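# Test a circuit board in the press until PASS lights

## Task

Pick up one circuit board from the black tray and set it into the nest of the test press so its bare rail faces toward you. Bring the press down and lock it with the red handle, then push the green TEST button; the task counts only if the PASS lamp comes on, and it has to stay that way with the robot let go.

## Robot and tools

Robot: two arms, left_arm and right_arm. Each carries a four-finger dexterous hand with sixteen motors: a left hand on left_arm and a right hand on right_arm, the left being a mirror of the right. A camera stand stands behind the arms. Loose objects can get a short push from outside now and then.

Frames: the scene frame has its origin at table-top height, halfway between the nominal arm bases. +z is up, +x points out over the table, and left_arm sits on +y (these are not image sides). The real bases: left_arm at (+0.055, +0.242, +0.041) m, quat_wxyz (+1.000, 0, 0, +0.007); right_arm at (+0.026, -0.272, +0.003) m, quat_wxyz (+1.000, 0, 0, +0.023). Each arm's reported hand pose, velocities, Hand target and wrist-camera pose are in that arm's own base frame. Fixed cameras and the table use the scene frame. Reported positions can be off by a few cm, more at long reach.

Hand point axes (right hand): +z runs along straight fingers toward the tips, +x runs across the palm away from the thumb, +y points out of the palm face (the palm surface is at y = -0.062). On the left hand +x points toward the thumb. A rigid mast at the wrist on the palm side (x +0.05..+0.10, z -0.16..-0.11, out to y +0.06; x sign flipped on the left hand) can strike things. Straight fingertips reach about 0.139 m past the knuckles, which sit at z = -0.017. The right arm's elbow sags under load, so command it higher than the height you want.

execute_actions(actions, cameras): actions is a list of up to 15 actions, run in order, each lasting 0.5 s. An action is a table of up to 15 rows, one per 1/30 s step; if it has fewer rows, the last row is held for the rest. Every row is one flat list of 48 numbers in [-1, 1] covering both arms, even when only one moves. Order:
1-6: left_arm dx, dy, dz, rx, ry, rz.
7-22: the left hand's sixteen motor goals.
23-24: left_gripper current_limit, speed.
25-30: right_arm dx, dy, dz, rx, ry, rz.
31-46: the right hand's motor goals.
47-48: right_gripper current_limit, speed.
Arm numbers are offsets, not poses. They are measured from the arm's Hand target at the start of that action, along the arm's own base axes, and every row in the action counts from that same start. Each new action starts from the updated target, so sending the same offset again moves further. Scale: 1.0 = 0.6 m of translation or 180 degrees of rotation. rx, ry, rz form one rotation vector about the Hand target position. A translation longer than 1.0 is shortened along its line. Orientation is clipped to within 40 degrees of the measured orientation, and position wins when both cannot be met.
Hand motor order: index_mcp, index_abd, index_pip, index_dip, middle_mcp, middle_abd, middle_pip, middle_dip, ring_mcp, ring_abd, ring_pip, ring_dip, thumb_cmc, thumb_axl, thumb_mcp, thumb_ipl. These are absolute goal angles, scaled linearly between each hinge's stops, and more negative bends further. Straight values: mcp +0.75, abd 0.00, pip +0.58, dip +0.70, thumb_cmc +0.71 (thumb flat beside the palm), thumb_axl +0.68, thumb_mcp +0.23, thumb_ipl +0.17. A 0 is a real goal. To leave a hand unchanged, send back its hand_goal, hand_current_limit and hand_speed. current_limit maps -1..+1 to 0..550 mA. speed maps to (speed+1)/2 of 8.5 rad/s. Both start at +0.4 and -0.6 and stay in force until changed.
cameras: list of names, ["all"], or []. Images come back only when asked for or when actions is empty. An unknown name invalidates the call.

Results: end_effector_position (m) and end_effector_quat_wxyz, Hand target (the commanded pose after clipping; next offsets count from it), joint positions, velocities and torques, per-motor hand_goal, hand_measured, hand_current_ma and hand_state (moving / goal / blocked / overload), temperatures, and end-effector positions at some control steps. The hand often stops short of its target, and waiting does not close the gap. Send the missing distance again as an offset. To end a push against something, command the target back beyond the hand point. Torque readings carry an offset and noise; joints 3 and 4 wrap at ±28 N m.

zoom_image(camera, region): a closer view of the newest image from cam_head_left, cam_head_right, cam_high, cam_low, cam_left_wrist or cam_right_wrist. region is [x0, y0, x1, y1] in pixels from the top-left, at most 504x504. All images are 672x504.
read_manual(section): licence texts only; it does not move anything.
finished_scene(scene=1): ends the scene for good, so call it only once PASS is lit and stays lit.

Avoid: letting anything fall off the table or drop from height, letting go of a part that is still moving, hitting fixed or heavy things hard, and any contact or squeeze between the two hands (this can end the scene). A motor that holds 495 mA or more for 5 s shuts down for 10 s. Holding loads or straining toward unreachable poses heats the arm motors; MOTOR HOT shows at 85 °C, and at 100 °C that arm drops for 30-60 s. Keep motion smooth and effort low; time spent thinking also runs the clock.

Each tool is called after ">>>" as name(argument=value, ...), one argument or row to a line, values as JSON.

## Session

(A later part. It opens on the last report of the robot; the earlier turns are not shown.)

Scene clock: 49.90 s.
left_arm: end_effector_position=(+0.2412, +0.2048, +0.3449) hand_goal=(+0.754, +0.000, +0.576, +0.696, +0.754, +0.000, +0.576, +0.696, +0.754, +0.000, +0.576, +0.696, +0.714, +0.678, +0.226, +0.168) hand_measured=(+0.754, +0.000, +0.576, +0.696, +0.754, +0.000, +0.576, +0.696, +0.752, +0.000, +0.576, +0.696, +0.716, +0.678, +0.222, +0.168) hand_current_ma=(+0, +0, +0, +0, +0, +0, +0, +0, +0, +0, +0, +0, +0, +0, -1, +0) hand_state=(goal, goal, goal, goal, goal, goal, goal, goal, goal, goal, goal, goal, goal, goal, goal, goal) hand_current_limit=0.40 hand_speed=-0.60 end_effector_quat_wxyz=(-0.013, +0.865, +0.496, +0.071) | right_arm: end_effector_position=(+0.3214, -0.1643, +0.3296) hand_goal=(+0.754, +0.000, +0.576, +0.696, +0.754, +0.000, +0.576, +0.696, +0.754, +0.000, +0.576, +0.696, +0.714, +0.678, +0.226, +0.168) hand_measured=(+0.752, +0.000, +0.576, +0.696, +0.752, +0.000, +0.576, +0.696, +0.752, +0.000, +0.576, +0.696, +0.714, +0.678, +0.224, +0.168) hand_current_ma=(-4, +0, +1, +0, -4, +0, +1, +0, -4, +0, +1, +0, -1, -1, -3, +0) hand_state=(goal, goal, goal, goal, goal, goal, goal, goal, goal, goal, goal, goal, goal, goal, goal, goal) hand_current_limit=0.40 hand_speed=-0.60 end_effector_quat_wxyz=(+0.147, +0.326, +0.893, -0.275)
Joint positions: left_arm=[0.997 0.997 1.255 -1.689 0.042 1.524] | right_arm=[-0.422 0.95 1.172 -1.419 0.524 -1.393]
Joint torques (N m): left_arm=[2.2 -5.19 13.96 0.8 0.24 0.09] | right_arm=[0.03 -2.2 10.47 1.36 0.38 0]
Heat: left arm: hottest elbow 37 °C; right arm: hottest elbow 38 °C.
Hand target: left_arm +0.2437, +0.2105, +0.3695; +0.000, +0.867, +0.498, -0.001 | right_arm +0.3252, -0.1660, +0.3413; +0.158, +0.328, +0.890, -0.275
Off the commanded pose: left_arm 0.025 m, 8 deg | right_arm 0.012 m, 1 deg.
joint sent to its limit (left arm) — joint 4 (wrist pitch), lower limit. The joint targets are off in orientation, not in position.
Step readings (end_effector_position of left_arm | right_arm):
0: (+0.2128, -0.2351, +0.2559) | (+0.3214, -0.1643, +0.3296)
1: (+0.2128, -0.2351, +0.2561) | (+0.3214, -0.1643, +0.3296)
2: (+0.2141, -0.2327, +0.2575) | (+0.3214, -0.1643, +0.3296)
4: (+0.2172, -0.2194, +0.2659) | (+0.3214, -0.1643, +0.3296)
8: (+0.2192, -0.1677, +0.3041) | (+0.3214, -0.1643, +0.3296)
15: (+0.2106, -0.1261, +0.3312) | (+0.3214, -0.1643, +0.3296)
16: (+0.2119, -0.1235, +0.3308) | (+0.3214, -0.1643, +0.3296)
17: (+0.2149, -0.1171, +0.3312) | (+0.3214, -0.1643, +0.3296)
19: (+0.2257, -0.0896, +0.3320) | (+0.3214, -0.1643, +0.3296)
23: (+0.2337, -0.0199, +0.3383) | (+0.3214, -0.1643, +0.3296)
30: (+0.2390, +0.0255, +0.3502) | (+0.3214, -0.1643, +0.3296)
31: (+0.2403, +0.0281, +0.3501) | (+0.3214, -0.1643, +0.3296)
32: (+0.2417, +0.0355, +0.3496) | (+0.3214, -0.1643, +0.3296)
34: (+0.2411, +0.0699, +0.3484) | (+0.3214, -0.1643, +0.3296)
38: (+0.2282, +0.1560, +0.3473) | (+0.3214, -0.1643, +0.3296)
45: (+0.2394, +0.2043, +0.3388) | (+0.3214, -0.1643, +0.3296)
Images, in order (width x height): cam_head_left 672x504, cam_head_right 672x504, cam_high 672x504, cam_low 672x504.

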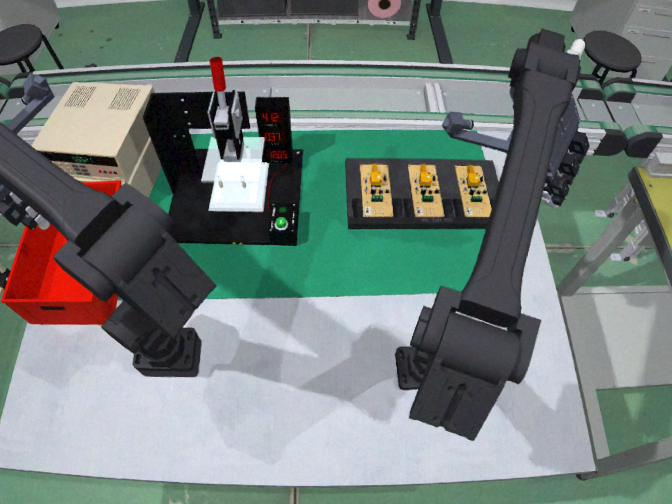

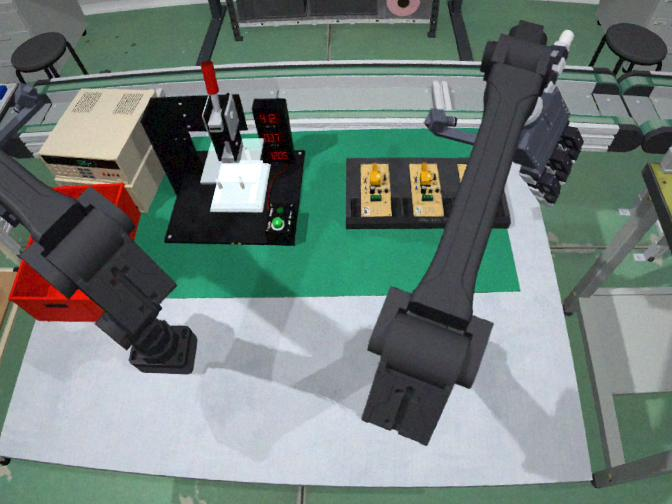

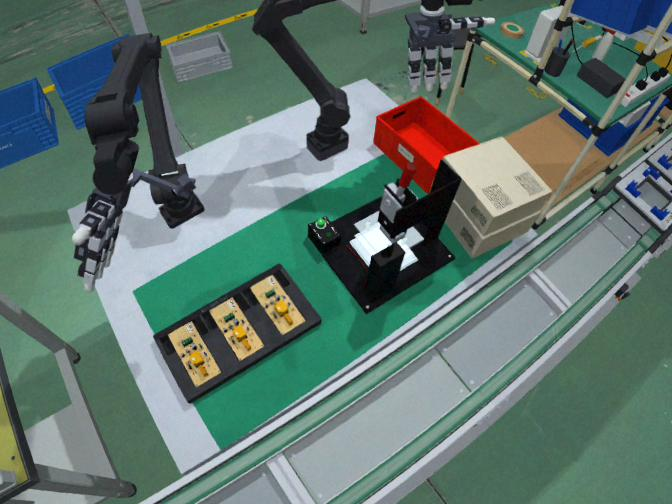

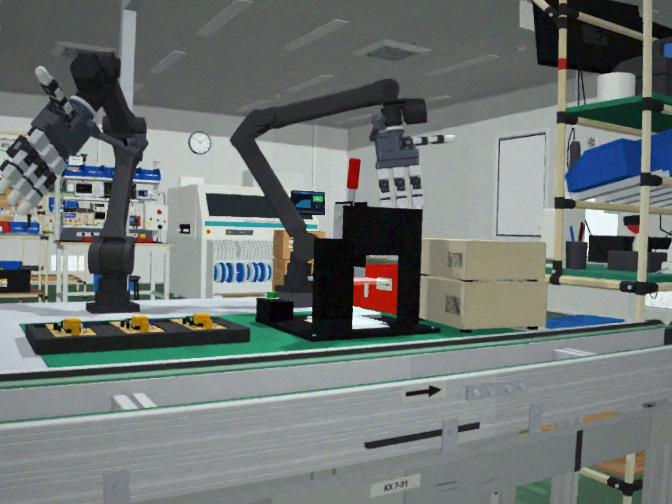

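>>> execute_actions(
  actions=[
    [[-0.017,-0.2,-0.033,0.033,-0.047,-0.09,0.754,0,0.576,0.696,0.754,0,0.576,0.696,0.754,0,0.576,0.696,0.714,0.678,0.226,0.168,0.4,-0.6,0,0,0,0,0,0,0.754,0,0.576,0.696,0.754,0,0.576,0.696,0.754,0,0.576,0.696,0.714,0.678,0.226,0.168,0.4,-0.6]],
    [[-0.025,-0.2,-0.133,0.033,-0.047,-0.09,0.754,0,0.576,0.696,0.754,0,0.576,0.696,0.754,0,0.576,0.696,0.714,0.678,0.226,0.168,0.4,-0.6,0,0,0,0,0,0,0.754,0,0.576,0.696,0.754,0,0.576,0.696,0.754,0,0.576,0.696,0.714,0.678,0.226,0.168,0.4,-0.6]],
    [[-0.023,-0.146,-0.217,0.033,-0.047,-0.09,0.754,0,0.576,0.696,0.754,0,0.576,0.696,0.754,0,0.576,0.696,0.714,0.678,0.226,0.168,0.4,-0.6,0,0,0,0,0,0,0.754,0,0.576,0.696,0.754,0,0.576,0.696,0.754,0,0.576,0.696,0.714,0.678,0.226,0.168,0.4,-0.6]],
  ],
  cameras=["cam_left_wrist"],
)

Scene clock: 80.53 s.
left_arm: end_effector_position=(+0.2011, -0.1142, +0.1490) hand_goal=(+0.754, +0.000, +0.576, +0.696, +0.754, +0.000, +0.576, +0.696, +0.754, +0.000, +0.576, +0.696, +0.714, +0.678, +0.226, +0.168) hand_measured=(+0.754, +0.000, +0.576, +0.696, +0.754, +0.000, +0.576, +0.696, +0.754, +0.000, +0.576, +0.696, +0.716, +0.678, +0.222, +0.168) hand_current_ma=(+0, +0, +0, +0, +0, +0, +0, +0, +0, +0, +0, +0, +0, +0, -1, +0) hand_state=(goal, goal, goal, goal, goal, goal, goal, goal, goal, goal, goal, goal, goal, goal, goal, goal) hand_current_limit=0.40 hand_speed=-0.60 end_effector_quat_wxyz=(+0.008, +0.963, +0.067, +0.260) | right_arm: end_effector_position=(+0.3214, -0.1643, +0.3296) hand_goal=(+0.754, +0.000, +0.576, +0.696, +0.754, +0.000, +0.576, +0.696, +0.754, +0.000, +0.576, +0.696, +0.714, +0.678, +0.226, +0.168) hand_measured=(+0.752, +0.000, +0.576, +0.696, +0.752, +0.000, +0.576, +0.696, +0.752, +0.000, +0.576, +0.696, +0.714, +0.678, +0.224, +0.168) hand_current_ma=(-4, +0, +1, +0, -4, +0, +1, +0, -4, +0, +1, +0, -1, -1, -3, +0) hand_state=(goal, goal, goal, goal, goal, goal, goal, goal, goal, goal, goal, goal, goal, goal, goal, goal) hand_current_limit=0.40 hand_speed=-0.60 end_effector_quat_wxyz=(+0.147, +0.326, +0.893, -0.275)
Joint positions: left_arm=[-0.404 0.289 0.409 -1.208 -0.217 1.083] | right_arm=[-0.422 0.95 1.172 -1.419 0.524 -1.393]
Joint torques (N m): left_arm=[1.03 4.6 9.78 2.35 -0.26 -0.12] | right_arm=[0.03 -2.08 10.55 1.37 0.38 0.02]
Motor temperatures (°C): left_arm=[35 31 41 32 28 32] | right_arm=[31 36 39 27 28 30]
Heat: left arm: hottest elbow 41 °C; right arm: hottest elbow 39 °C.
Hand target: left_arm +0.2047, -0.1171, +0.1397; -0.023, +0.962, +0.084, +0.257 | right_arm +0.3252, -0.1660, +0.3413; +0.158, +0.328, +0.890, -0.275
Off the commanded pose: left_arm 0.010 m, 4 deg | right_arm 0.012 m, 1 deg.
Step readings (end_effector_position of left_arm | right_arm):
0: (+0.2412, +0.2048, +0.3449) | (+0.3214, -0.1643, +0.3296)
1: (+0.2413, +0.2046, +0.3450) | (+0.3214, -0.1643, +0.3296)
2: (+0.2418, +0.2021, +0.3461) | (+0.3214, -0.1643, +0.3296)
4: (+0.2442, +0.1866, +0.3466) | (+0.3214, -0.1643, +0.3296)
8: (+0.2420, +0.1333, +0.3478) | (+0.3214, -0.1643, +0.3296)
15: (+0.2334, +0.0962, +0.3606) | (+0.3214, -0.1643, +0.3296)
16: (+0.2334, +0.0948, +0.3596) | (+0.3214, -0.1643, +0.3296)
17: (+0.2338, +0.0905, +0.3549) | (+0.3214, -0.1643, +0.3296)
19: (+0.2347, +0.0713, +0.3306) | (+0.3214, -0.1643, +0.3296)
23: (+0.2151, +0.0114, +0.2771) | (+0.3214, -0.1643, +0.3296)
30: (+0.2093, -0.0260, +0.2745) | (+0.3214, -0.1643, +0.3296)
31: (+0.2103, -0.0278, +0.2737) | (+0.3214, -0.1643, +0.3296)
32: (+0.2128, -0.0319, +0.2679) | (+0.3214, -0.1643, +0.3296)
34: (+0.2124, -0.0464, +0.2394) | (+0.3214, -0.1643, +0.3296)
38: (+0.1863, -0.0810, +0.1580) | (+0.3214, -0.1643, +0.3296)
45: (+0.1902, -0.1089, +0.1413) | (+0.3214, -0.1643, +0.3296)
camera_calibration:
cam_left_wrist: T_world_to_cam=[[-0.753795, 0.51573, -0.407204, 0.23452], [-0.0672549, 0.555883, 0.828535, -0.0926141], [0.653659, 0.651932, -0.384337, 0.123818], [0, 0, 0, 1]] pos_world=[0.0896168, -0.150187, 0.219819]
Images, in order (width x height): cam_left_wrist 672x504.

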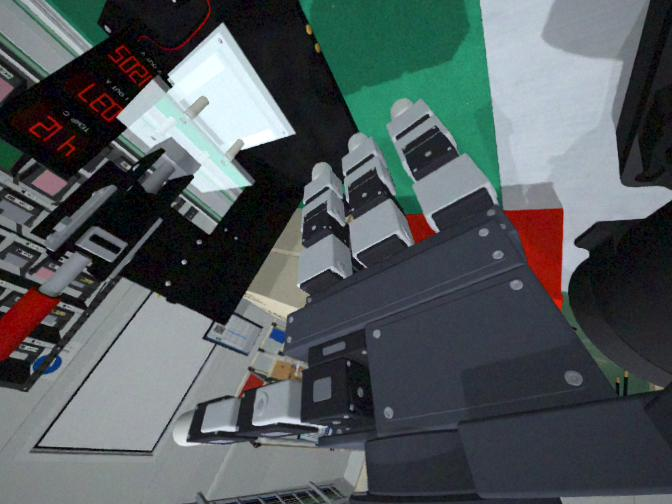

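>>> zoom_image(
  camera="cam_left_wrist",
  region=[110, 10, 310, 210],
)

>>> zoom_image(
  camera="cam_left_wrist",
  region=[160, 20, 300, 160],
)

Scaled by 2.520 from the camera's 672x504 image, which has a finer 960x720 frame.

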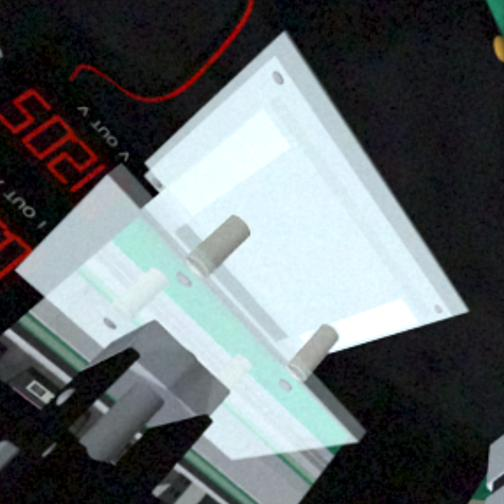

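Scaled by 3.600 from the camera's 672x504 image, which has a finer 960x720 frame.

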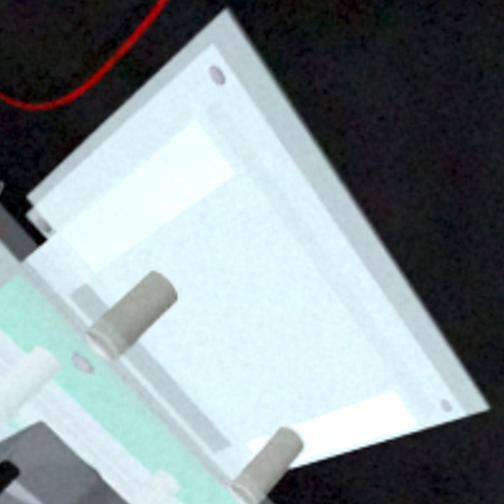

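>>> execute_actions(
  actions=[
    [[0.08,0,-0.055,0,0.067,-0.044,0.754,0,0.576,0.696,0.754,0,0.576,0.696,0.754,0,0.576,0.696,0.714,0.678,0.226,0.168,0.4,-0.6,0,0,0,0,0,0,0.754,0,0.576,0.696,0.754,0,0.576,0.696,0.754,0,0.576,0.696,0.714,0.678,0.226,0.168,0.4,-0.6]],
  ],
  cameras=["cam_left_wrist"],
)

>>> zoom_image(
  camera="cam_left_wrist",
  region=[140, 20, 340, 220],
)

Scene clock: 91.77 s.
left_arm: end_effector_position=(+0.2321, -0.1145, +0.0924) hand_goal=(+0.754, +0.000, +0.576, +0.696, +0.754, +0.000, +0.576, +0.696, +0.754, +0.000, +0.576, +0.696, +0.714, +0.678, +0.226, +0.168) hand_measured=(+0.754, +0.000, +0.576, +0.696, +0.754, +0.000, +0.576, +0.696, +0.772, -0.040, +0.590, +0.702, +0.716, +0.678, +0.222, +0.168) hand_current_ma=(+0, +0, +0, +0, +0, +0, +0, +0, +11, -31, +6, +1, +0, +0, -2, +0) hand_state=(goal, goal, goal, goal, goal, goal, goal, goal, goal, blocked, goal, goal, goal, goal, goal, goal) hand_current_limit=0.40 hand_speed=-0.60 end_effector_quat_wxyz=(-0.021, +0.991, +0.012, +0.134) | right_arm: end_effector_position=(+0.3214, -0.1643, +0.3296) hand_goal=(+0.754, +0.000, +0.576, +0.696, +0.754, +0.000, +0.576, +0.696, +0.754, +0.000, +0.576, +0.696, +0.714, +0.678, +0.226, +0.168) hand_measured=(+0.752, +0.000, +0.576, +0.696, +0.752, +0.000, +0.576, +0.696, +0.752, +0.000, +0.576, +0.696, +0.714, +0.678, +0.224, +0.168) hand_current_ma=(-4, +0, +1, +0, -4, +0, +1, +0, -4, +0, +1, +0, -1, -1, -3, +0) hand_state=(goal, goal, goal, goal, goal, goal, goal, goal, goal, goal, goal, goal, goal, goal, goal, goal) hand_current_limit=0.40 hand_speed=-0.60 end_effector_quat_wxyz=(+0.147, +0.326, +0.893, -0.275)
Joint positions: left_arm=[-0.227 0.711 0.444 -1.052 -0.103 1.333] | right_arm=[-0.422 0.95 1.172 -1.419 0.524 -1.393]
Joint torques (N m): left_arm=[2.78 1.44 12.72 2.71 -0.02 0.09] | right_arm=[0.09 -2.26 10.48 1.39 0.39 0.01]
Heat: left arm: hottest elbow 42 °C; right arm: hottest elbow 39 °C.
Hand target: left_arm +0.2528, -0.1171, +0.1067; -0.014, +0.988, +0.015, +0.156 | right_arm +0.3252, -0.1660, +0.3413; +0.158, +0.328, +0.890, -0.275
Off the commanded pose: left_arm 0.025 m, 3 deg | right_arm 0.012 m, 1 deg.
Step readings (end_effector_position of left_arm | right_arm):
0: (+0.2012, -0.1142, +0.1490) | (+0.3214, -0.1643, +0.3296)
1: (+0.2014, -0.1142, +0.1489) | (+0.3214, -0.1643, +0.3296)
2: (+0.2027, -0.1151, +0.1479) | (+0.3214, -0.1643, +0.3296)
4: (+0.2105, -0.1159, +0.1400) | (+0.3214, -0.1643, +0.3296)
8: (+0.2266, -0.1074, +0.1044) | (+0.3214, -0.1643, +0.3296)
15: (+0.2345, -0.1123, +0.0936) | (+0.3214, -0.1643, +0.3296)
camera_calibration:
cam_left_wrist: T_world_to_cam=[[-0.774969, 0.608868, -0.16942, 0.228626], [0.202275, 0.492923, 0.846234, -0.114961], [0.598756, 0.621535, -0.505159, 0.102381], [0, 0, 0, 1]] pos_world=[0.13913, -0.14617, 0.187736]
Images, in order (width x height): cam_left_wrist 672x504.

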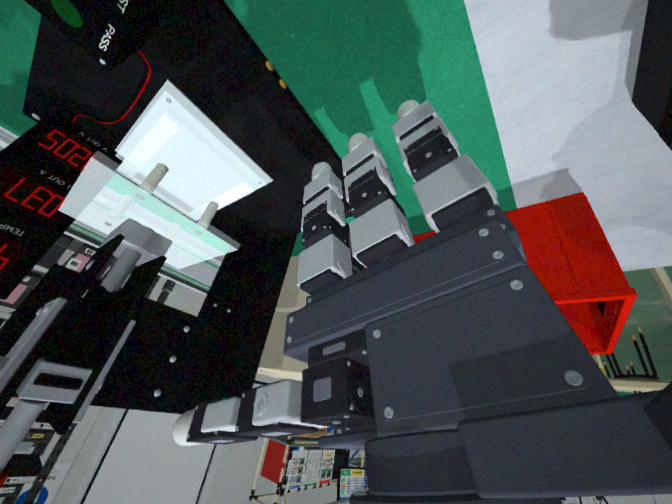

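Scaled by 2.520 from the camera's 672x504 image, which has a finer 960x720 frame.

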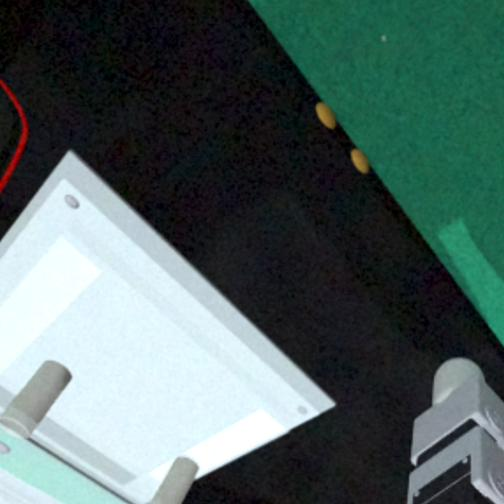

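>>> execute_actions(
  actions=[
    [[0.0,0,0.07,0,0,0,0.754,0,0.576,0.696,0.754,0,0.576,0.696,0.754,0,0.576,0.696,0.714,0.678,0.226,0.168,0.4,-0.6,0,0,0,0,0,0,0.754,0,0.576,0.696,0.754,0,0.576,0.696,0.754,0,0.576,0.696,0.714,0.678,0.226,0.168,0.4,-0.6]],
    [[0.12,0.03,0.02,0,0,0,0.754,0,0.576,0.696,0.754,0,0.576,0.696,0.754,0,0.576,0.696,0.714,0.678,0.226,0.168,0.4,-0.6,0,0,0,0,0,0,0.754,0,0.576,0.696,0.754,0,0.576,0.696,0.754,0,0.576,0.696,0.714,0.678,0.226,0.168,0.4,-0.6]],
  ],
  cameras=["cam_left_wrist"],
)

>>> zoom_image(
  camera="cam_left_wrist",
  region=[140, 20, 340, 220],
)

Scene clock: 100.43 s.
left_arm: end_effector_position=(+0.3038, -0.0972, +0.1396) hand_goal=(+0.754, +0.000, +0.576, +0.696, +0.754, +0.000, +0.576, +0.696, +0.754, +0.000, +0.576, +0.696, +0.714, +0.678, +0.226, +0.168) hand_measured=(+0.754, +0.000, +0.576, +0.696, +0.754, +0.000, +0.576, +0.696, +0.754, -0.004, +0.578, +0.698, +0.716, +0.678, +0.222, +0.168) hand_current_ma=(+0, +0, +0, +0, +0, +0, +0, +0, +0, -1, +0, +0, +0, +0, -2, +0) hand_state=(goal, goal, goal, goal, goal, goal, goal, goal, goal, goal, goal, goal, goal, goal, goal, goal) hand_current_limit=0.40 hand_speed=-0.60 end_effector_quat_wxyz=(-0.017, +0.991, +0.018, +0.133) | right_arm: end_effector_position=(+0.3214, -0.1643, +0.3296) hand_goal=(+0.754, +0.000, +0.576, +0.696, +0.754, +0.000, +0.576, +0.696, +0.754, +0.000, +0.576, +0.696, +0.714, +0.678, +0.226, +0.168) hand_measured=(+0.752, +0.000, +0.576, +0.696, +0.752, +0.000, +0.576, +0.696, +0.752, +0.000, +0.576, +0.696, +0.714, +0.678, +0.224, +0.168) hand_current_ma=(-4, +0, +1, +0, -4, +0, +1, +0, -4, +0, +1, +0, -1, -1, -3, +0) hand_state=(goal, goal, goal, goal, goal, goal, goal, goal, goal, goal, goal, goal, goal, goal, goal, goal) hand_current_limit=0.40 hand_speed=-0.60 end_effector_quat_wxyz=(+0.147, +0.326, +0.893, -0.275)
Joint positions: left_arm=[-0.082 0.916 0.658 -1.05 -0.06 1.461] | right_arm=[-0.422 0.95 1.172 -1.419 0.524 -1.393]
Joint torques (N m): left_arm=[2.02 -2.32 14.34 1.7 0.1 0.03] | right_arm=[0.03 -2.26 10.54 1.35 0.4 0.02]
Heat: left arm: hottest elbow 43 °C; right arm: hottest elbow 39 °C.
Hand target: left_arm +0.3248, -0.0991, +0.1607; -0.014, +0.988, +0.015, +0.156 | right_arm +0.3252, -0.1660, +0.3413; +0.158, +0.328, +0.890, -0.275
Off the commanded pose: left_arm 0.030 m, 3 deg | right_arm 0.012 m, 1 deg.
Step readings (end_effector_position of left_arm | right_arm):
0: (+0.2321, -0.1145, +0.0924) | (+0.3214, -0.1643, +0.3296)
1: (+0.2323, -0.1147, +0.0928) | (+0.3214, -0.1643, +0.3296)
2: (+0.2326, -0.1147, +0.0938) | (+0.3214, -0.1643, +0.3296)
4: (+0.2330, -0.1149, +0.0976) | (+0.3214, -0.1643, +0.3296)
8: (+0.2370, -0.1160, +0.1123) | (+0.3214, -0.1643, +0.3296)
15: (+0.2402, -0.1168, +0.1230) | (+0.3214, -0.1643, +0.3296)
16: (+0.2399, -0.1166, +0.1228) | (+0.3214, -0.1643, +0.3296)
17: (+0.2406, -0.1161, +0.1231) | (+0.3214, -0.1643, +0.3296)
19: (+0.2510, -0.1095, +0.1261) | (+0.3214, -0.1643, +0.3296)
23: (+0.2883, -0.0940, +0.1373) | (+0.3214, -0.1643, +0.3296)
30: (+0.3049, -0.0964, +0.1409) | (+0.3214, -0.1643, +0.3296)
camera_calibration:
cam_left_wrist: T_world_to_cam=[[-0.781058, 0.59981, -0.173712, 0.283145], [0.198357, 0.502081, 0.841766, -0.175221], [0.592117, 0.623011, -0.511131, 0.0756267], [0, 0, 0, 1]] pos_world=[0.211129, -0.128974, 0.235336]
Images, in order (width x height): cam_left_wrist 672x504.

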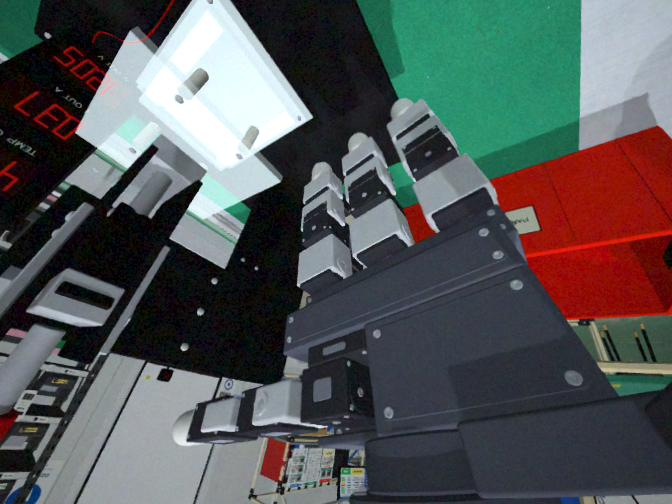

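Scaled by 2.520 from the camera's 672x504 image, which has a finer 960x720 frame.

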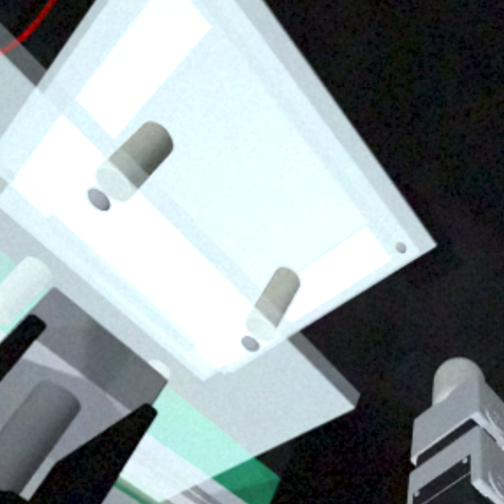

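>>> execute_actions(
  actions=[],
)

>>> zoom_image(
  camera="cam_low",
  region=[340, 295, 400, 340],
)

>>> zoom_image(
  camera="cam_high",
  region=[340, 205, 400, 270],
)

>>> zoom_image(
  camera="cam_high",
  region=[370, 220, 430, 285],
)

>>> zoom_image(
  camera="cam_head_left",
  region=[205, 155, 275, 215],
)

Scene clock: 106.37 s.
left_arm: end_effector_position=(+0.3038, -0.0972, +0.1396) hand_goal=(+0.754, +0.000, +0.576, +0.696, +0.754, +0.000, +0.576, +0.696, +0.754, +0.000, +0.576, +0.696, +0.714, +0.678, +0.226, +0.168) hand_measured=(+0.754, +0.000, +0.576, +0.696, +0.754, +0.000, +0.576, +0.696, +0.754, -0.004, +0.578, +0.698, +0.716, +0.678, +0.222, +0.168) hand_current_ma=(+0, +0, +0, +0, +0, +0, +0, +0, +0, -1, +0, +0, +0, +0, -2, +0) hand_state=(goal, goal, goal, goal, goal, goal, goal, goal, goal, goal, goal, goal, goal, goal, goal, goal) hand_current_limit=0.40 hand_speed=-0.60 end_effector_quat_wxyz=(-0.017, +0.991, +0.017, +0.133) | right_arm: end_effector_position=(+0.3214, -0.1643, +0.3296) hand_goal=(+0.754, +0.000, +0.576, +0.696, +0.754, +0.000, +0.576, +0.696, +0.754, +0.000, +0.576, +0.696, +0.714, +0.678, +0.226, +0.168) hand_measured=(+0.752, +0.000, +0.576, +0.696, +0.752, +0.000, +0.576, +0.696, +0.752, +0.000, +0.576, +0.696, +0.714, +0.678, +0.224, +0.168) hand_current_ma=(-4, +0, +1, +0, -4, +0, +1, +0, -4, +0, +1, +0, -1, -1, -3, +0) hand_state=(goal, goal, goal, goal, goal, goal, goal, goal, goal, goal, goal, goal, goal, goal, goal, goal) hand_current_limit=0.40 hand_speed=-0.60 end_effector_quat_wxyz=(+0.147, +0.326, +0.893, -0.275)
Joint positions: left_arm=[-0.082 0.916 0.658 -1.05 -0.06 1.461] | right_arm=[-0.422 0.95 1.172 -1.419 0.524 -1.393]
Joint velocities: within noise
Joint torques (N m): left_arm=[1.96 -2.26 14.34 1.72 0.1 0.1] | right_arm=[0.09 -2.32 10.54 1.39 0.39 0]
Motor temperatures (°C): left_arm=[35 31 43 32 28 32] | right_arm=[31 36 39 27 28 30]
Heat: left arm: hottest elbow 43 °C; right arm: hottest elbow 39 °C.
Hand target: left_arm +0.3248, -0.0991, +0.1607; -0.014, +0.988, +0.015, +0.156 | right_arm +0.3252, -0.1660, +0.3413; +0.158, +0.328, +0.890, -0.275
Off the commanded pose: left_arm 0.030 m, 3 deg | right_arm 0.012 m, 1 deg.
camera_calibration:
cam_left_wrist: T_world_to_cam=[[-0.780842, 0.600102, -0.173677, 0.283128], [0.198516, 0.501937, 0.841814, -0.175284], [0.592349, 0.622846, -0.511063, 0.0755405], [0, 0, 0, 1]] pos_world=[0.211129, -0.128974, 0.235336]

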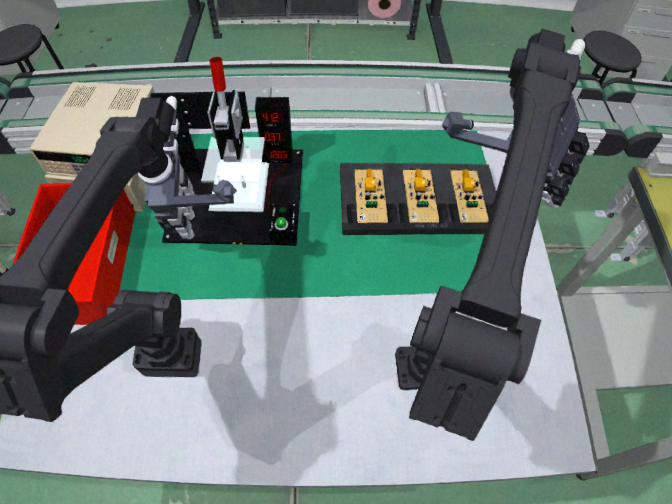

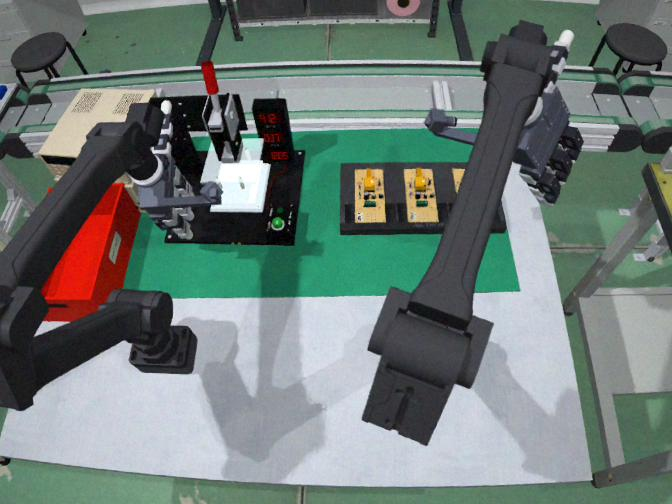

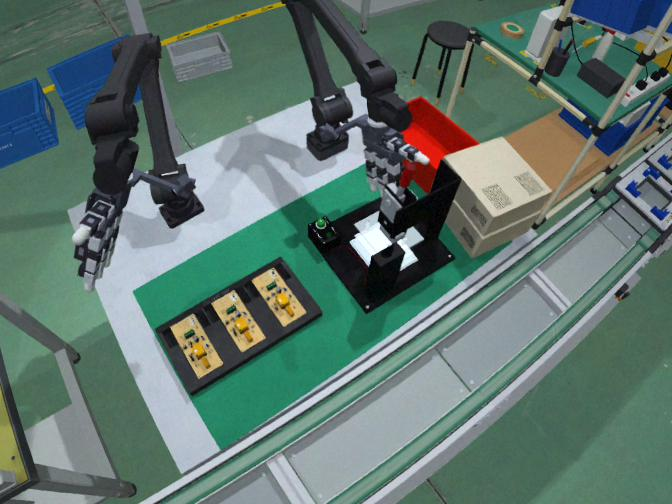

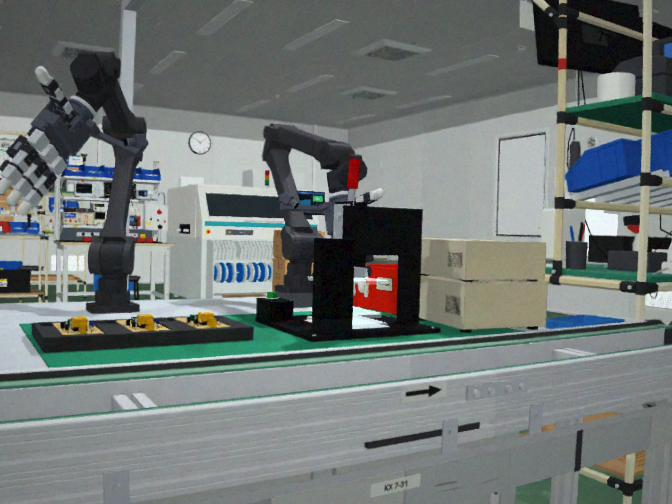

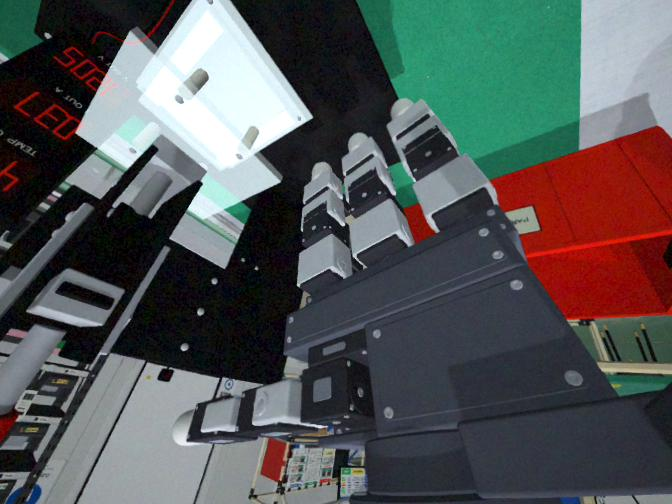

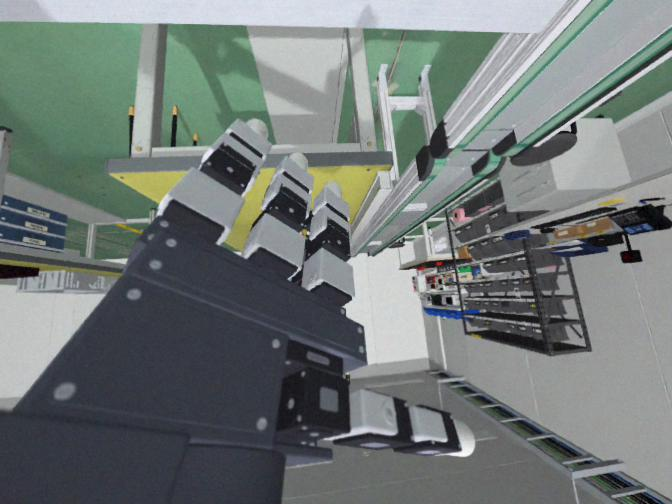

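Scaled by 8.400 from the camera's 672x504 image, which has a finer 960x720 frame.

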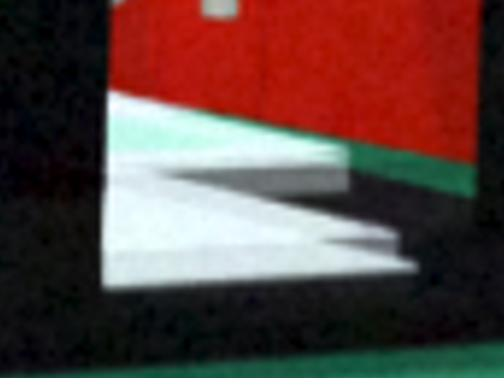

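Scaled by 7.754 from the camera's 672x504 image, which has a finer 960x720 frame.

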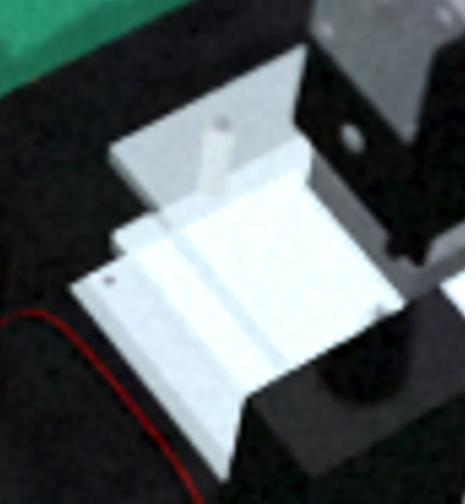

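Scaled by 7.754 from the camera's 672x504 image, which has a finer 960x720 frame.

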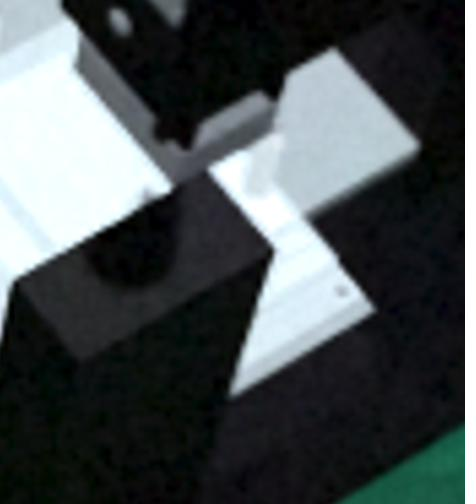

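Scaled by 7.200 from the camera's 672x504 image, which has a finer 960x720 frame.

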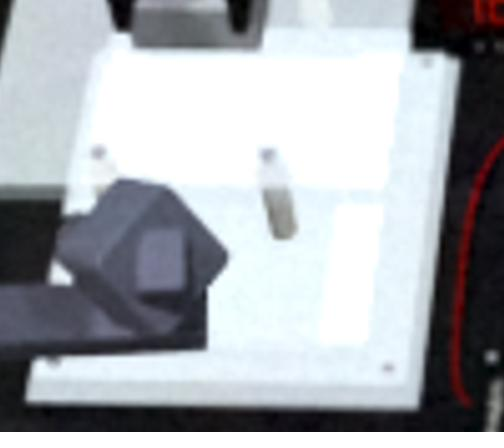

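>>> zoom_image(
  camera="cam_low",
  region=[140, 295, 270, 360],
)

>>> zoom_image(
  camera="cam_high",
  region=[225, 250, 325, 340],
)

>>> zoom_image(
  camera="cam_head_left",
  region=[335, 155, 405, 240],
)

>>> zoom_image(
  camera="cam_head_right",
  region=[335, 155, 405, 240],
)

Scaled by 3.877 from the camera's 672x504 image, which has a finer 960x720 frame.

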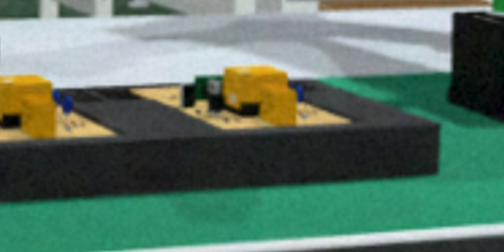

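Scaled by 5.040 from the camera's 672x504 image, which has a finer 960x720 frame.

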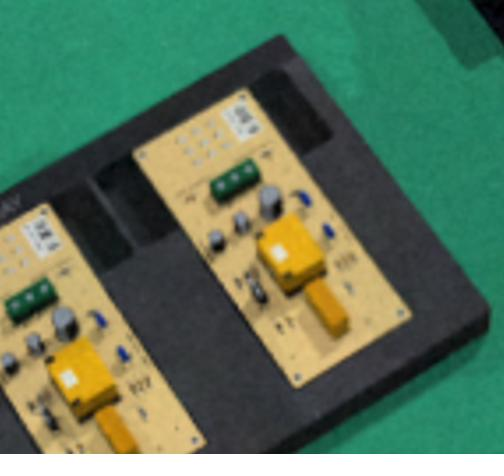

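Scaled by 5.929 from the camera's 672x504 image, which has a finer 960x720 frame.

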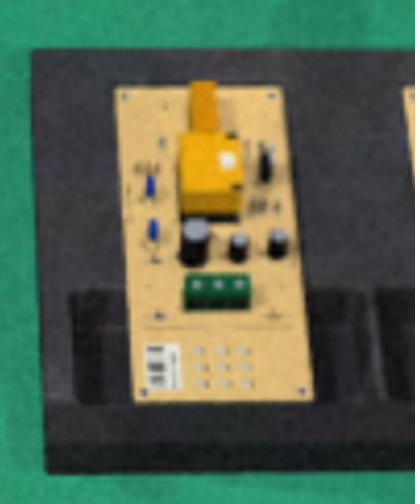

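Scaled by 5.929 from the camera's 672x504 image, which has a finer 960x720 frame.

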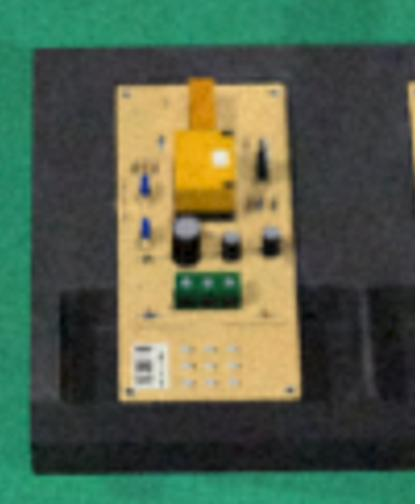

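>>> execute_actions(
  actions=[
    [[-0.042,-0.033,0.167,-0.047,-0.01,0.114,0.754,0.04,0.576,0.696,0.99,0,0.99,-0.95,0.754,-0.04,0.576,0.696,0.714,0.678,0.226,0.168,0.4,-0.6,0,0,0,0,0,0,0.754,0,0.576,0.696,0.754,0,0.576,0.696,0.754,0,0.576,0.696,0.714,0.678,0.226,0.168,0.4,-0.6]],
    [[0,-0.167,0,-0.047,-0.01,0.114,0.754,0.04,0.576,0.696,0.99,0,0.99,-0.95,0.754,-0.04,0.576,0.696,0.714,0.678,0.226,0.168,0.4,-0.6,0,0,0,0,0,0,0.754,0,0.576,0.696,0.754,0,0.576,0.696,0.754,0,0.576,0.696,0.714,0.678,0.226,0.168,0.4,-0.6]],
    [[0.058,-0.167,-0.017,-0.047,-0.01,0.114,0.754,0.04,0.576,0.696,0.99,0,0.99,-0.95,0.754,-0.04,0.576,0.696,0.714,0.678,0.226,0.168,0.4,-0.6,0,0,0,0,0,0,0.754,0,0.576,0.696,0.754,0,0.576,0.696,0.754,0,0.576,0.696,0.714,0.678,0.226,0.168,0.4,-0.6]],
    [[0.058,-0.143,-0.033,-0.047,-0.01,0.114,0.754,0.04,0.576,0.696,0.99,0,0.99,-0.95,0.754,-0.04,0.576,0.696,0.714,0.678,0.226,0.168,0.4,-0.6,0,0,0,0,0,0,0.754,0,0.576,0.696,0.754,0,0.576,0.696,0.754,0,0.576,0.696,0.714,0.678,0.226,0.168,0.4,-0.6]],
  ],
  cameras=["all"],
)

Scene clock: 198.43 s.
left_arm: end_effector_position=(+0.3407, -0.3748, +0.2336) hand_goal=(+0.754, +0.040, +0.576, +0.696, +0.990, +0.000, +0.990, -0.950, +0.754, -0.040, +0.576, +0.696, +0.714, +0.678, +0.226, +0.168) hand_measured=(+0.758, +0.038, +0.576, +0.696, +0.988, +0.000, +0.986, -0.946, +0.756, -0.040, +0.578, +0.698, +0.716, +0.678, +0.222, +0.168) hand_current_ma=(+0, +0, +0, +0, +0, +0, -1, +1, +0, +0, +0, +0, +0, +0, -2, +0) hand_state=(goal, goal, goal, goal, goal, goal, goal, goal, goal, goal, goal, goal, goal, goal, goal, goal) hand_current_limit=0.40 hand_speed=-0.60 end_effector_quat_wxyz=(+0.165, +0.783, +0.581, +0.147) | right_arm: end_effector_position=(+0.3214, -0.1643, +0.3296) hand_goal=(+0.754, +0.000, +0.576, +0.696, +0.754, +0.000, +0.576, +0.696, +0.754, +0.000, +0.576, +0.696, +0.714, +0.678, +0.226, +0.168) hand_measured=(+0.752, +0.000, +0.576, +0.696, +0.752, +0.000, +0.576, +0.696, +0.752, +0.000, +0.576, +0.696, +0.714, +0.678, +0.224, +0.168) hand_current_ma=(-4, +0, +1, +0, -4, +0, +1, +0, -4, +0, +1, +0, -1, -1, -3, +0) hand_state=(goal, goal, goal, goal, goal, goal, goal, goal, goal, goal, goal, goal, goal, goal, goal, goal) hand_current_limit=0.40 hand_speed=-0.60 end_effector_quat_wxyz=(+0.147, +0.326, +0.893, -0.275)
Joint positions: left_arm=[-1.087 1.368 1.126 -1.033 -0.34 -0.741] | right_arm=[-0.422 0.95 1.172 -1.419 0.524 -1.393]
Joint torques (N m): left_arm=[2.49 -13.39 8.79 0.96 -0.44 0.11] | right_arm=[-0.09 -2.37 10.48 1.37 0.38 0.01]
Heat: left arm: hottest elbow 46 °C; right arm: hottest elbow 40 °C.
Hand target: left_arm +0.3414, -0.3670, +0.2266; +0.154, +0.786, +0.580, +0.149 (last step not sent: back at the drive's target) | right_arm +0.3252, -0.1660, +0.3413; +0.158, +0.328, +0.890, -0.275
Off the commanded pose: left_arm 0.042 m, 17 deg | right_arm 0.012 m, 1 deg.
Step readings (end_effector_position of left_arm | right_arm):
0: (+0.3038, -0.0972, +0.1396) | (+0.3214, -0.1643, +0.3296)
1: (+0.3039, -0.0975, +0.1400) | (+0.3214, -0.1643, +0.3296)
2: (+0.3033, -0.0993, +0.1423) | (+0.3214, -0.1643, +0.3296)
4: (+0.2970, -0.1051, +0.1538) | (+0.3214, -0.1643, +0.3296)
8: (+0.2851, -0.1138, +0.1956) | (+0.3214, -0.1643, +0.3296)
15: (+0.2880, -0.1167, +0.2426) | (+0.3214, -0.1643, +0.3296)
16: (+0.2882, -0.1176, +0.2425) | (+0.3214, -0.1643, +0.3296)
17: (+0.2888, -0.1212, +0.2432) | (+0.3214, -0.1643, +0.3296)
19: (+0.2833, -0.1463, +0.2464) | (+0.3214, -0.1643, +0.3296)
23: (+0.2675, -0.1981, +0.2500) | (+0.3214, -0.1643, +0.3296)
30: (+0.2779, -0.2114, +0.2356) | (+0.3214, -0.1643, +0.3296)
31: (+0.2793, -0.2121, +0.2334) | (+0.3214, -0.1643, +0.3296)
32: (+0.2805, -0.2157, +0.2318) | (+0.3214, -0.1643, +0.3296)
34: (+0.2833, -0.2373, +0.2300) | (+0.3214, -0.1643, +0.3296)
38: (+0.2901, -0.2898, +0.2268) | (+0.3214, -0.1643, +0.3296)
45: (+0.3173, -0.3083, +0.2251) | (+0.3214, -0.1643, +0.3296)
46: (+0.3202, -0.3085, +0.2261) | (+0.3214, -0.1643, +0.3296)
47: (+0.3228, -0.3104, +0.2272) | (+0.3214, -0.1643, +0.3296)
49: (+0.3306, -0.3261, +0.2293) | (+0.3214, -0.1643, +0.3296)
53: (+0.3439, -0.3760, +0.2240) | (+0.3214, -0.1643, +0.3296) HELD (not all sent) left_arm
60: (+0.3409, -0.3787, +0.2147) | (+0.3214, -0.1643, +0.3296) HELD (not all sent) left_arm
HELD (not all sent) left_arm: steps 53 to 60.
pose unreachable (left arm): on one or more control steps of this call, first in action 3 (counted from 0), this arm could not follow its commanded pose, so it was not sent that pose on those steps. It may still have moved: this result reports where it is.
cause: moving toward the commanded pose would bring a part of the arm too close to another arm (a part of this arm just beyond joint 4 (wrist pitch) and a part of the right arm just beyond its joint 6 (wrist roll), 61 mm apart when this arm was first held).
camera_calibration:
cam_left_wrist: T_world_to_cam=[[-0.764967, -0.577677, -0.284805, 0.0740491], [-0.637719, 0.617406, 0.46057, 0.294811], [-0.0902201, 0.533947, -0.840691, 0.550827], [0, 0, 0, 1]] pos_world=[0.294348, -0.433354, 0.348383]

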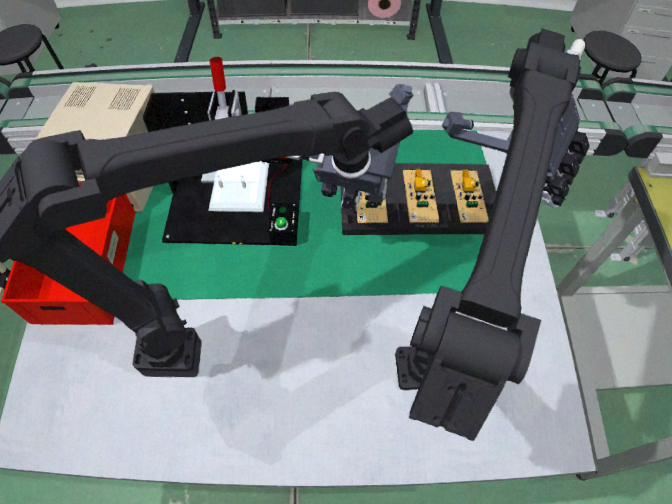

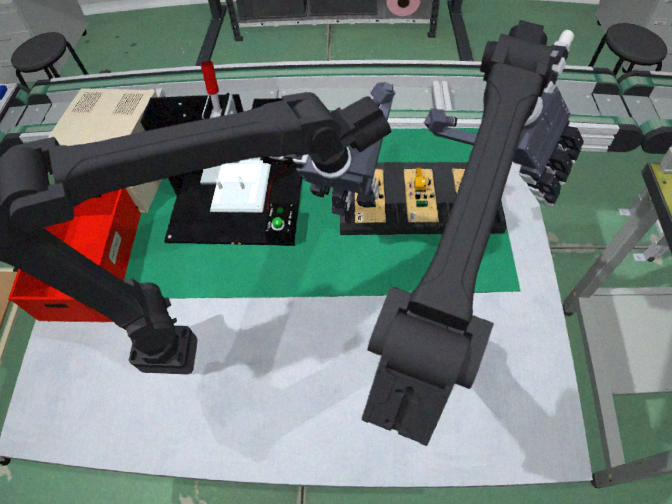

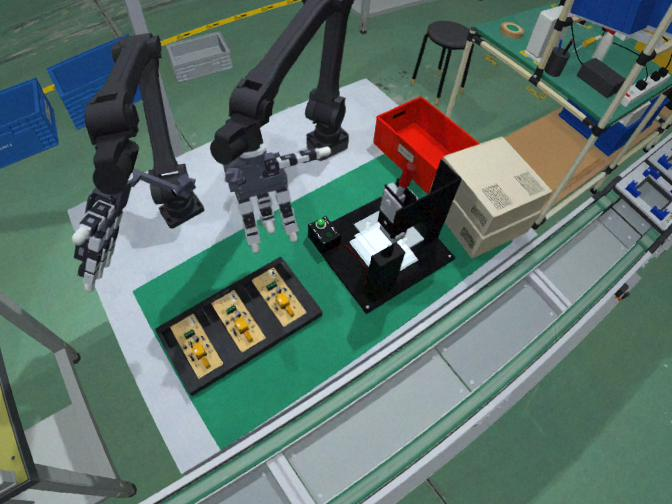

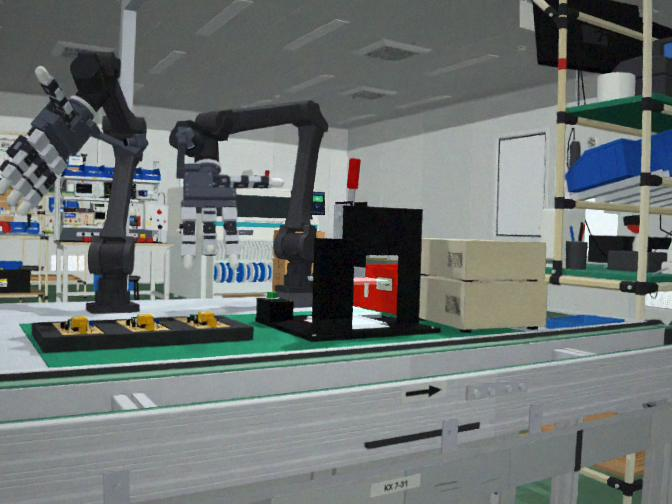

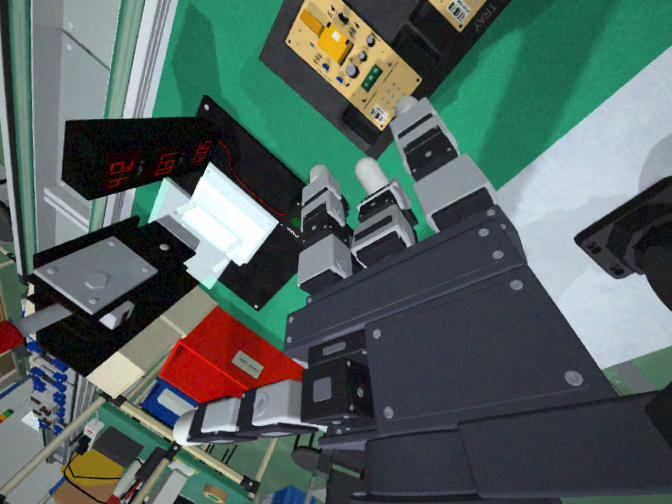

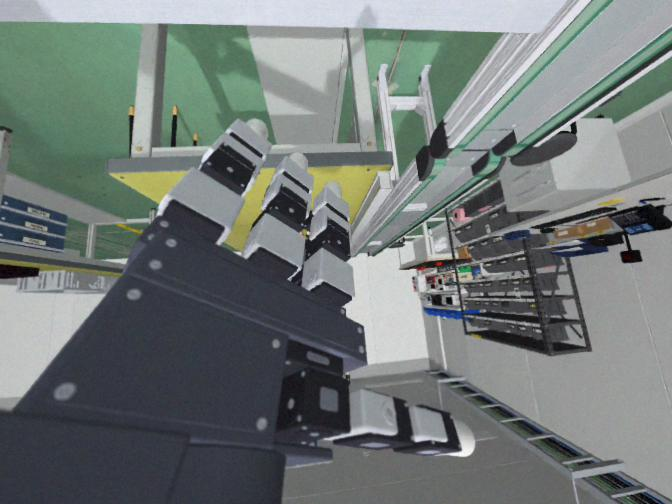

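>>> zoom_image(
  camera="cam_left_wrist",
  region=[150, 150, 300, 290],
)

>>> zoom_image(
  camera="cam_left_wrist",
  region=[250, 0, 520, 200],
)

>>> execute_actions(
  actions=[
    [[0,0,0,0,0,0,0.754,0.04,0.576,0.696,0.99,0,0.99,-0.95,0.754,-0.04,0.576,0.696,0.714,0.678,0.226,0.168,0.4,-0.6,-0.167,-0.203,0,0,0,-0.14,0.754,0,0.576,0.696,0.754,0,0.576,0.696,0.754,0,0.576,0.696,0.714,0.678,0.226,0.168,0.4,-0.6]],
    [[0,0,0,0,0,0,0.754,0.04,0.576,0.696,0.99,0,0.99,-0.95,0.754,-0.04,0.576,0.696,0.714,0.678,0.226,0.168,0.4,-0.6,-0.217,-0.108,0,0,0,-0.13,0.754,0,0.576,0.696,0.754,0,0.576,0.696,0.754,0,0.576,0.696,0.714,0.678,0.226,0.168,0.4,-0.6]],
  ],
  cameras=["cam_high"],
)

Scaled by 3.360 from the camera's 672x504 image, which has a finer 960x720 frame.

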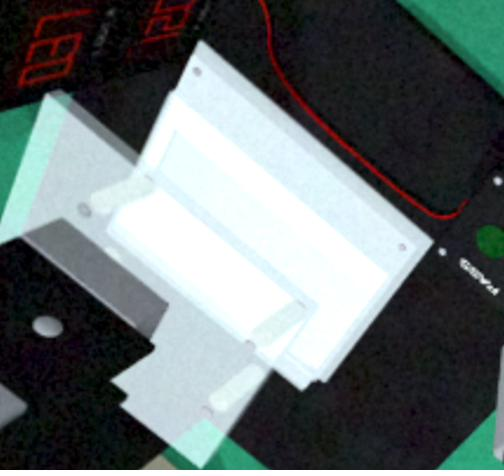

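Scaled by 1.867 from the camera's 672x504 image, which has a finer 960x720 frame.

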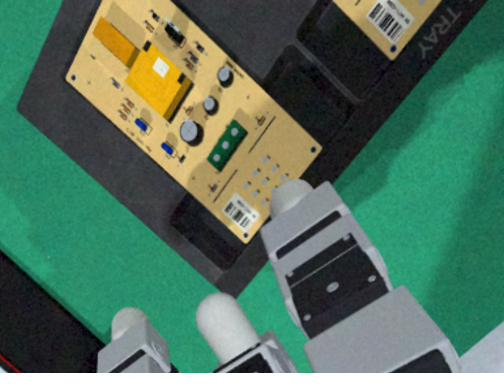

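Scene clock: 201.77 s.
left_arm: end_effector_position=(+0.3407, -0.3749, +0.2336) hand_goal=(+0.754, +0.040, +0.576, +0.696, +0.990, +0.000, +0.990, -0.950, +0.754, -0.040, +0.576, +0.696, +0.714, +0.678, +0.226, +0.168) hand_measured=(+0.758, +0.038, +0.576, +0.696, +0.988, +0.000, +0.986, -0.946, +0.756, -0.040, +0.578, +0.698, +0.716, +0.678, +0.222, +0.168) hand_current_ma=(+0, +0, +0, +0, +0, +0, -1, +1, +0, +0, +0, +0, +0, +0, -2, +0) hand_state=(goal, goal, goal, goal, goal, goal, goal, goal, goal, goal, goal, goal, goal, goal, goal, goal) hand_current_limit=0.40 hand_speed=-0.60 end_effector_quat_wxyz=(+0.165, +0.784, +0.580, +0.147) | right_arm: end_effector_position=(+0.0936, -0.3424, +0.3309) hand_goal=(+0.754, +0.000, +0.576, +0.696, +0.754, +0.000, +0.576, +0.696, +0.754, +0.000, +0.576, +0.696, +0.714, +0.678, +0.226, +0.168) hand_measured=(+0.748, +0.000, +0.576, +0.696, +0.748, +0.000, +0.576, +0.696, +0.748, +0.000, +0.576, +0.696, +0.710, +0.678, +0.224, +0.168) hand_current_ma=(-12, +0, -1, +0, -15, +0, +0, +0, -15, +0, +0, +0, -8, -1, -6, +0) hand_state=(goal, goal, goal, goal, goal, goal, goal, goal, goal, goal, goal, goal, goal, goal, goal, goal) hand_current_limit=0.40 hand_speed=-0.60 end_effector_quat_wxyz=(+0.019, +0.665, +0.679, -0.311)
Joint positions: left_arm=[-1.087 1.368 1.126 -1.033 -0.34 -0.739] | right_arm=[-1.244 0.941 1.172 -1.446 0.535 -1.364]
Joint torques (N m): left_arm=[2.61 -12.51 8.77 0.92 -0.39 0.15] | right_arm=[-0.67 -1.14 10.61 1.94 0.3 -0.08]
Heat: left arm: hottest elbow 45 °C; right arm: hottest elbow 40 °C.
Hand target: left_arm +0.3414, -0.3670, +0.2265; +0.154, +0.786, +0.580, +0.149 | right_arm +0.0948, -0.3526, +0.3411; +0.031, +0.665, +0.676, -0.316
Off the commanded pose: left_arm 0.011 m, 1 deg | right_arm 0.015 m, 2 deg.
Step readings (end_effector_position of left_arm | right_arm):
0: (+0.3407, -0.3748, +0.2336) | (+0.3214, -0.1643, +0.3296)
1: (+0.3407, -0.3748, +0.2336) | (+0.3212, -0.1649, +0.3297)
2: (+0.3407, -0.3748, +0.2336) | (+0.3190, -0.1691, +0.3298)
4: (+0.3407, -0.3748, +0.2336) | (+0.3002, -0.1954, +0.3302)
8: (+0.3407, -0.3749, +0.2336) | (+0.2448, -0.2546, +0.3343)
15: (+0.3407, -0.3749, +0.2336) | (+0.2183, -0.2778, +0.3339)
16: (+0.3407, -0.3749, +0.2336) | (+0.2178, -0.2787, +0.3337)
17: (+0.3407, -0.3749, +0.2336) | (+0.2146, -0.2812, +0.3337)
19: (+0.3407, -0.3749, +0.2336) | (+0.1892, -0.2988, +0.3341)
23: (+0.3407, -0.3749, +0.2336) | (+0.1209, -0.3316, +0.3341)
30: (+0.3407, -0.3749, +0.2336) | (+0.0924, -0.3410, +0.3333)
Images, in order (width x height): cam_high 672x504.

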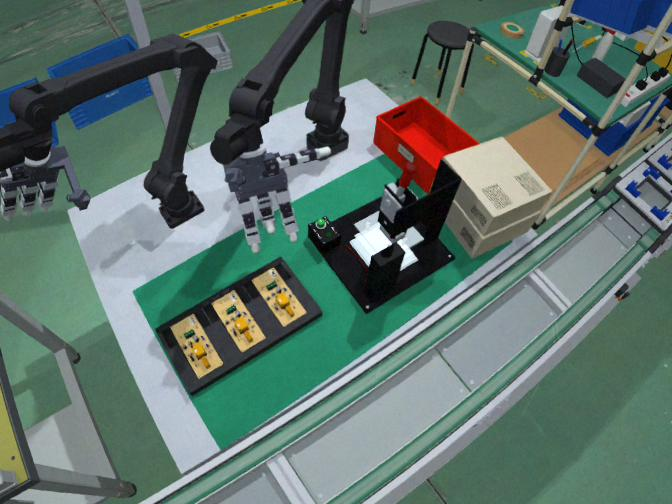

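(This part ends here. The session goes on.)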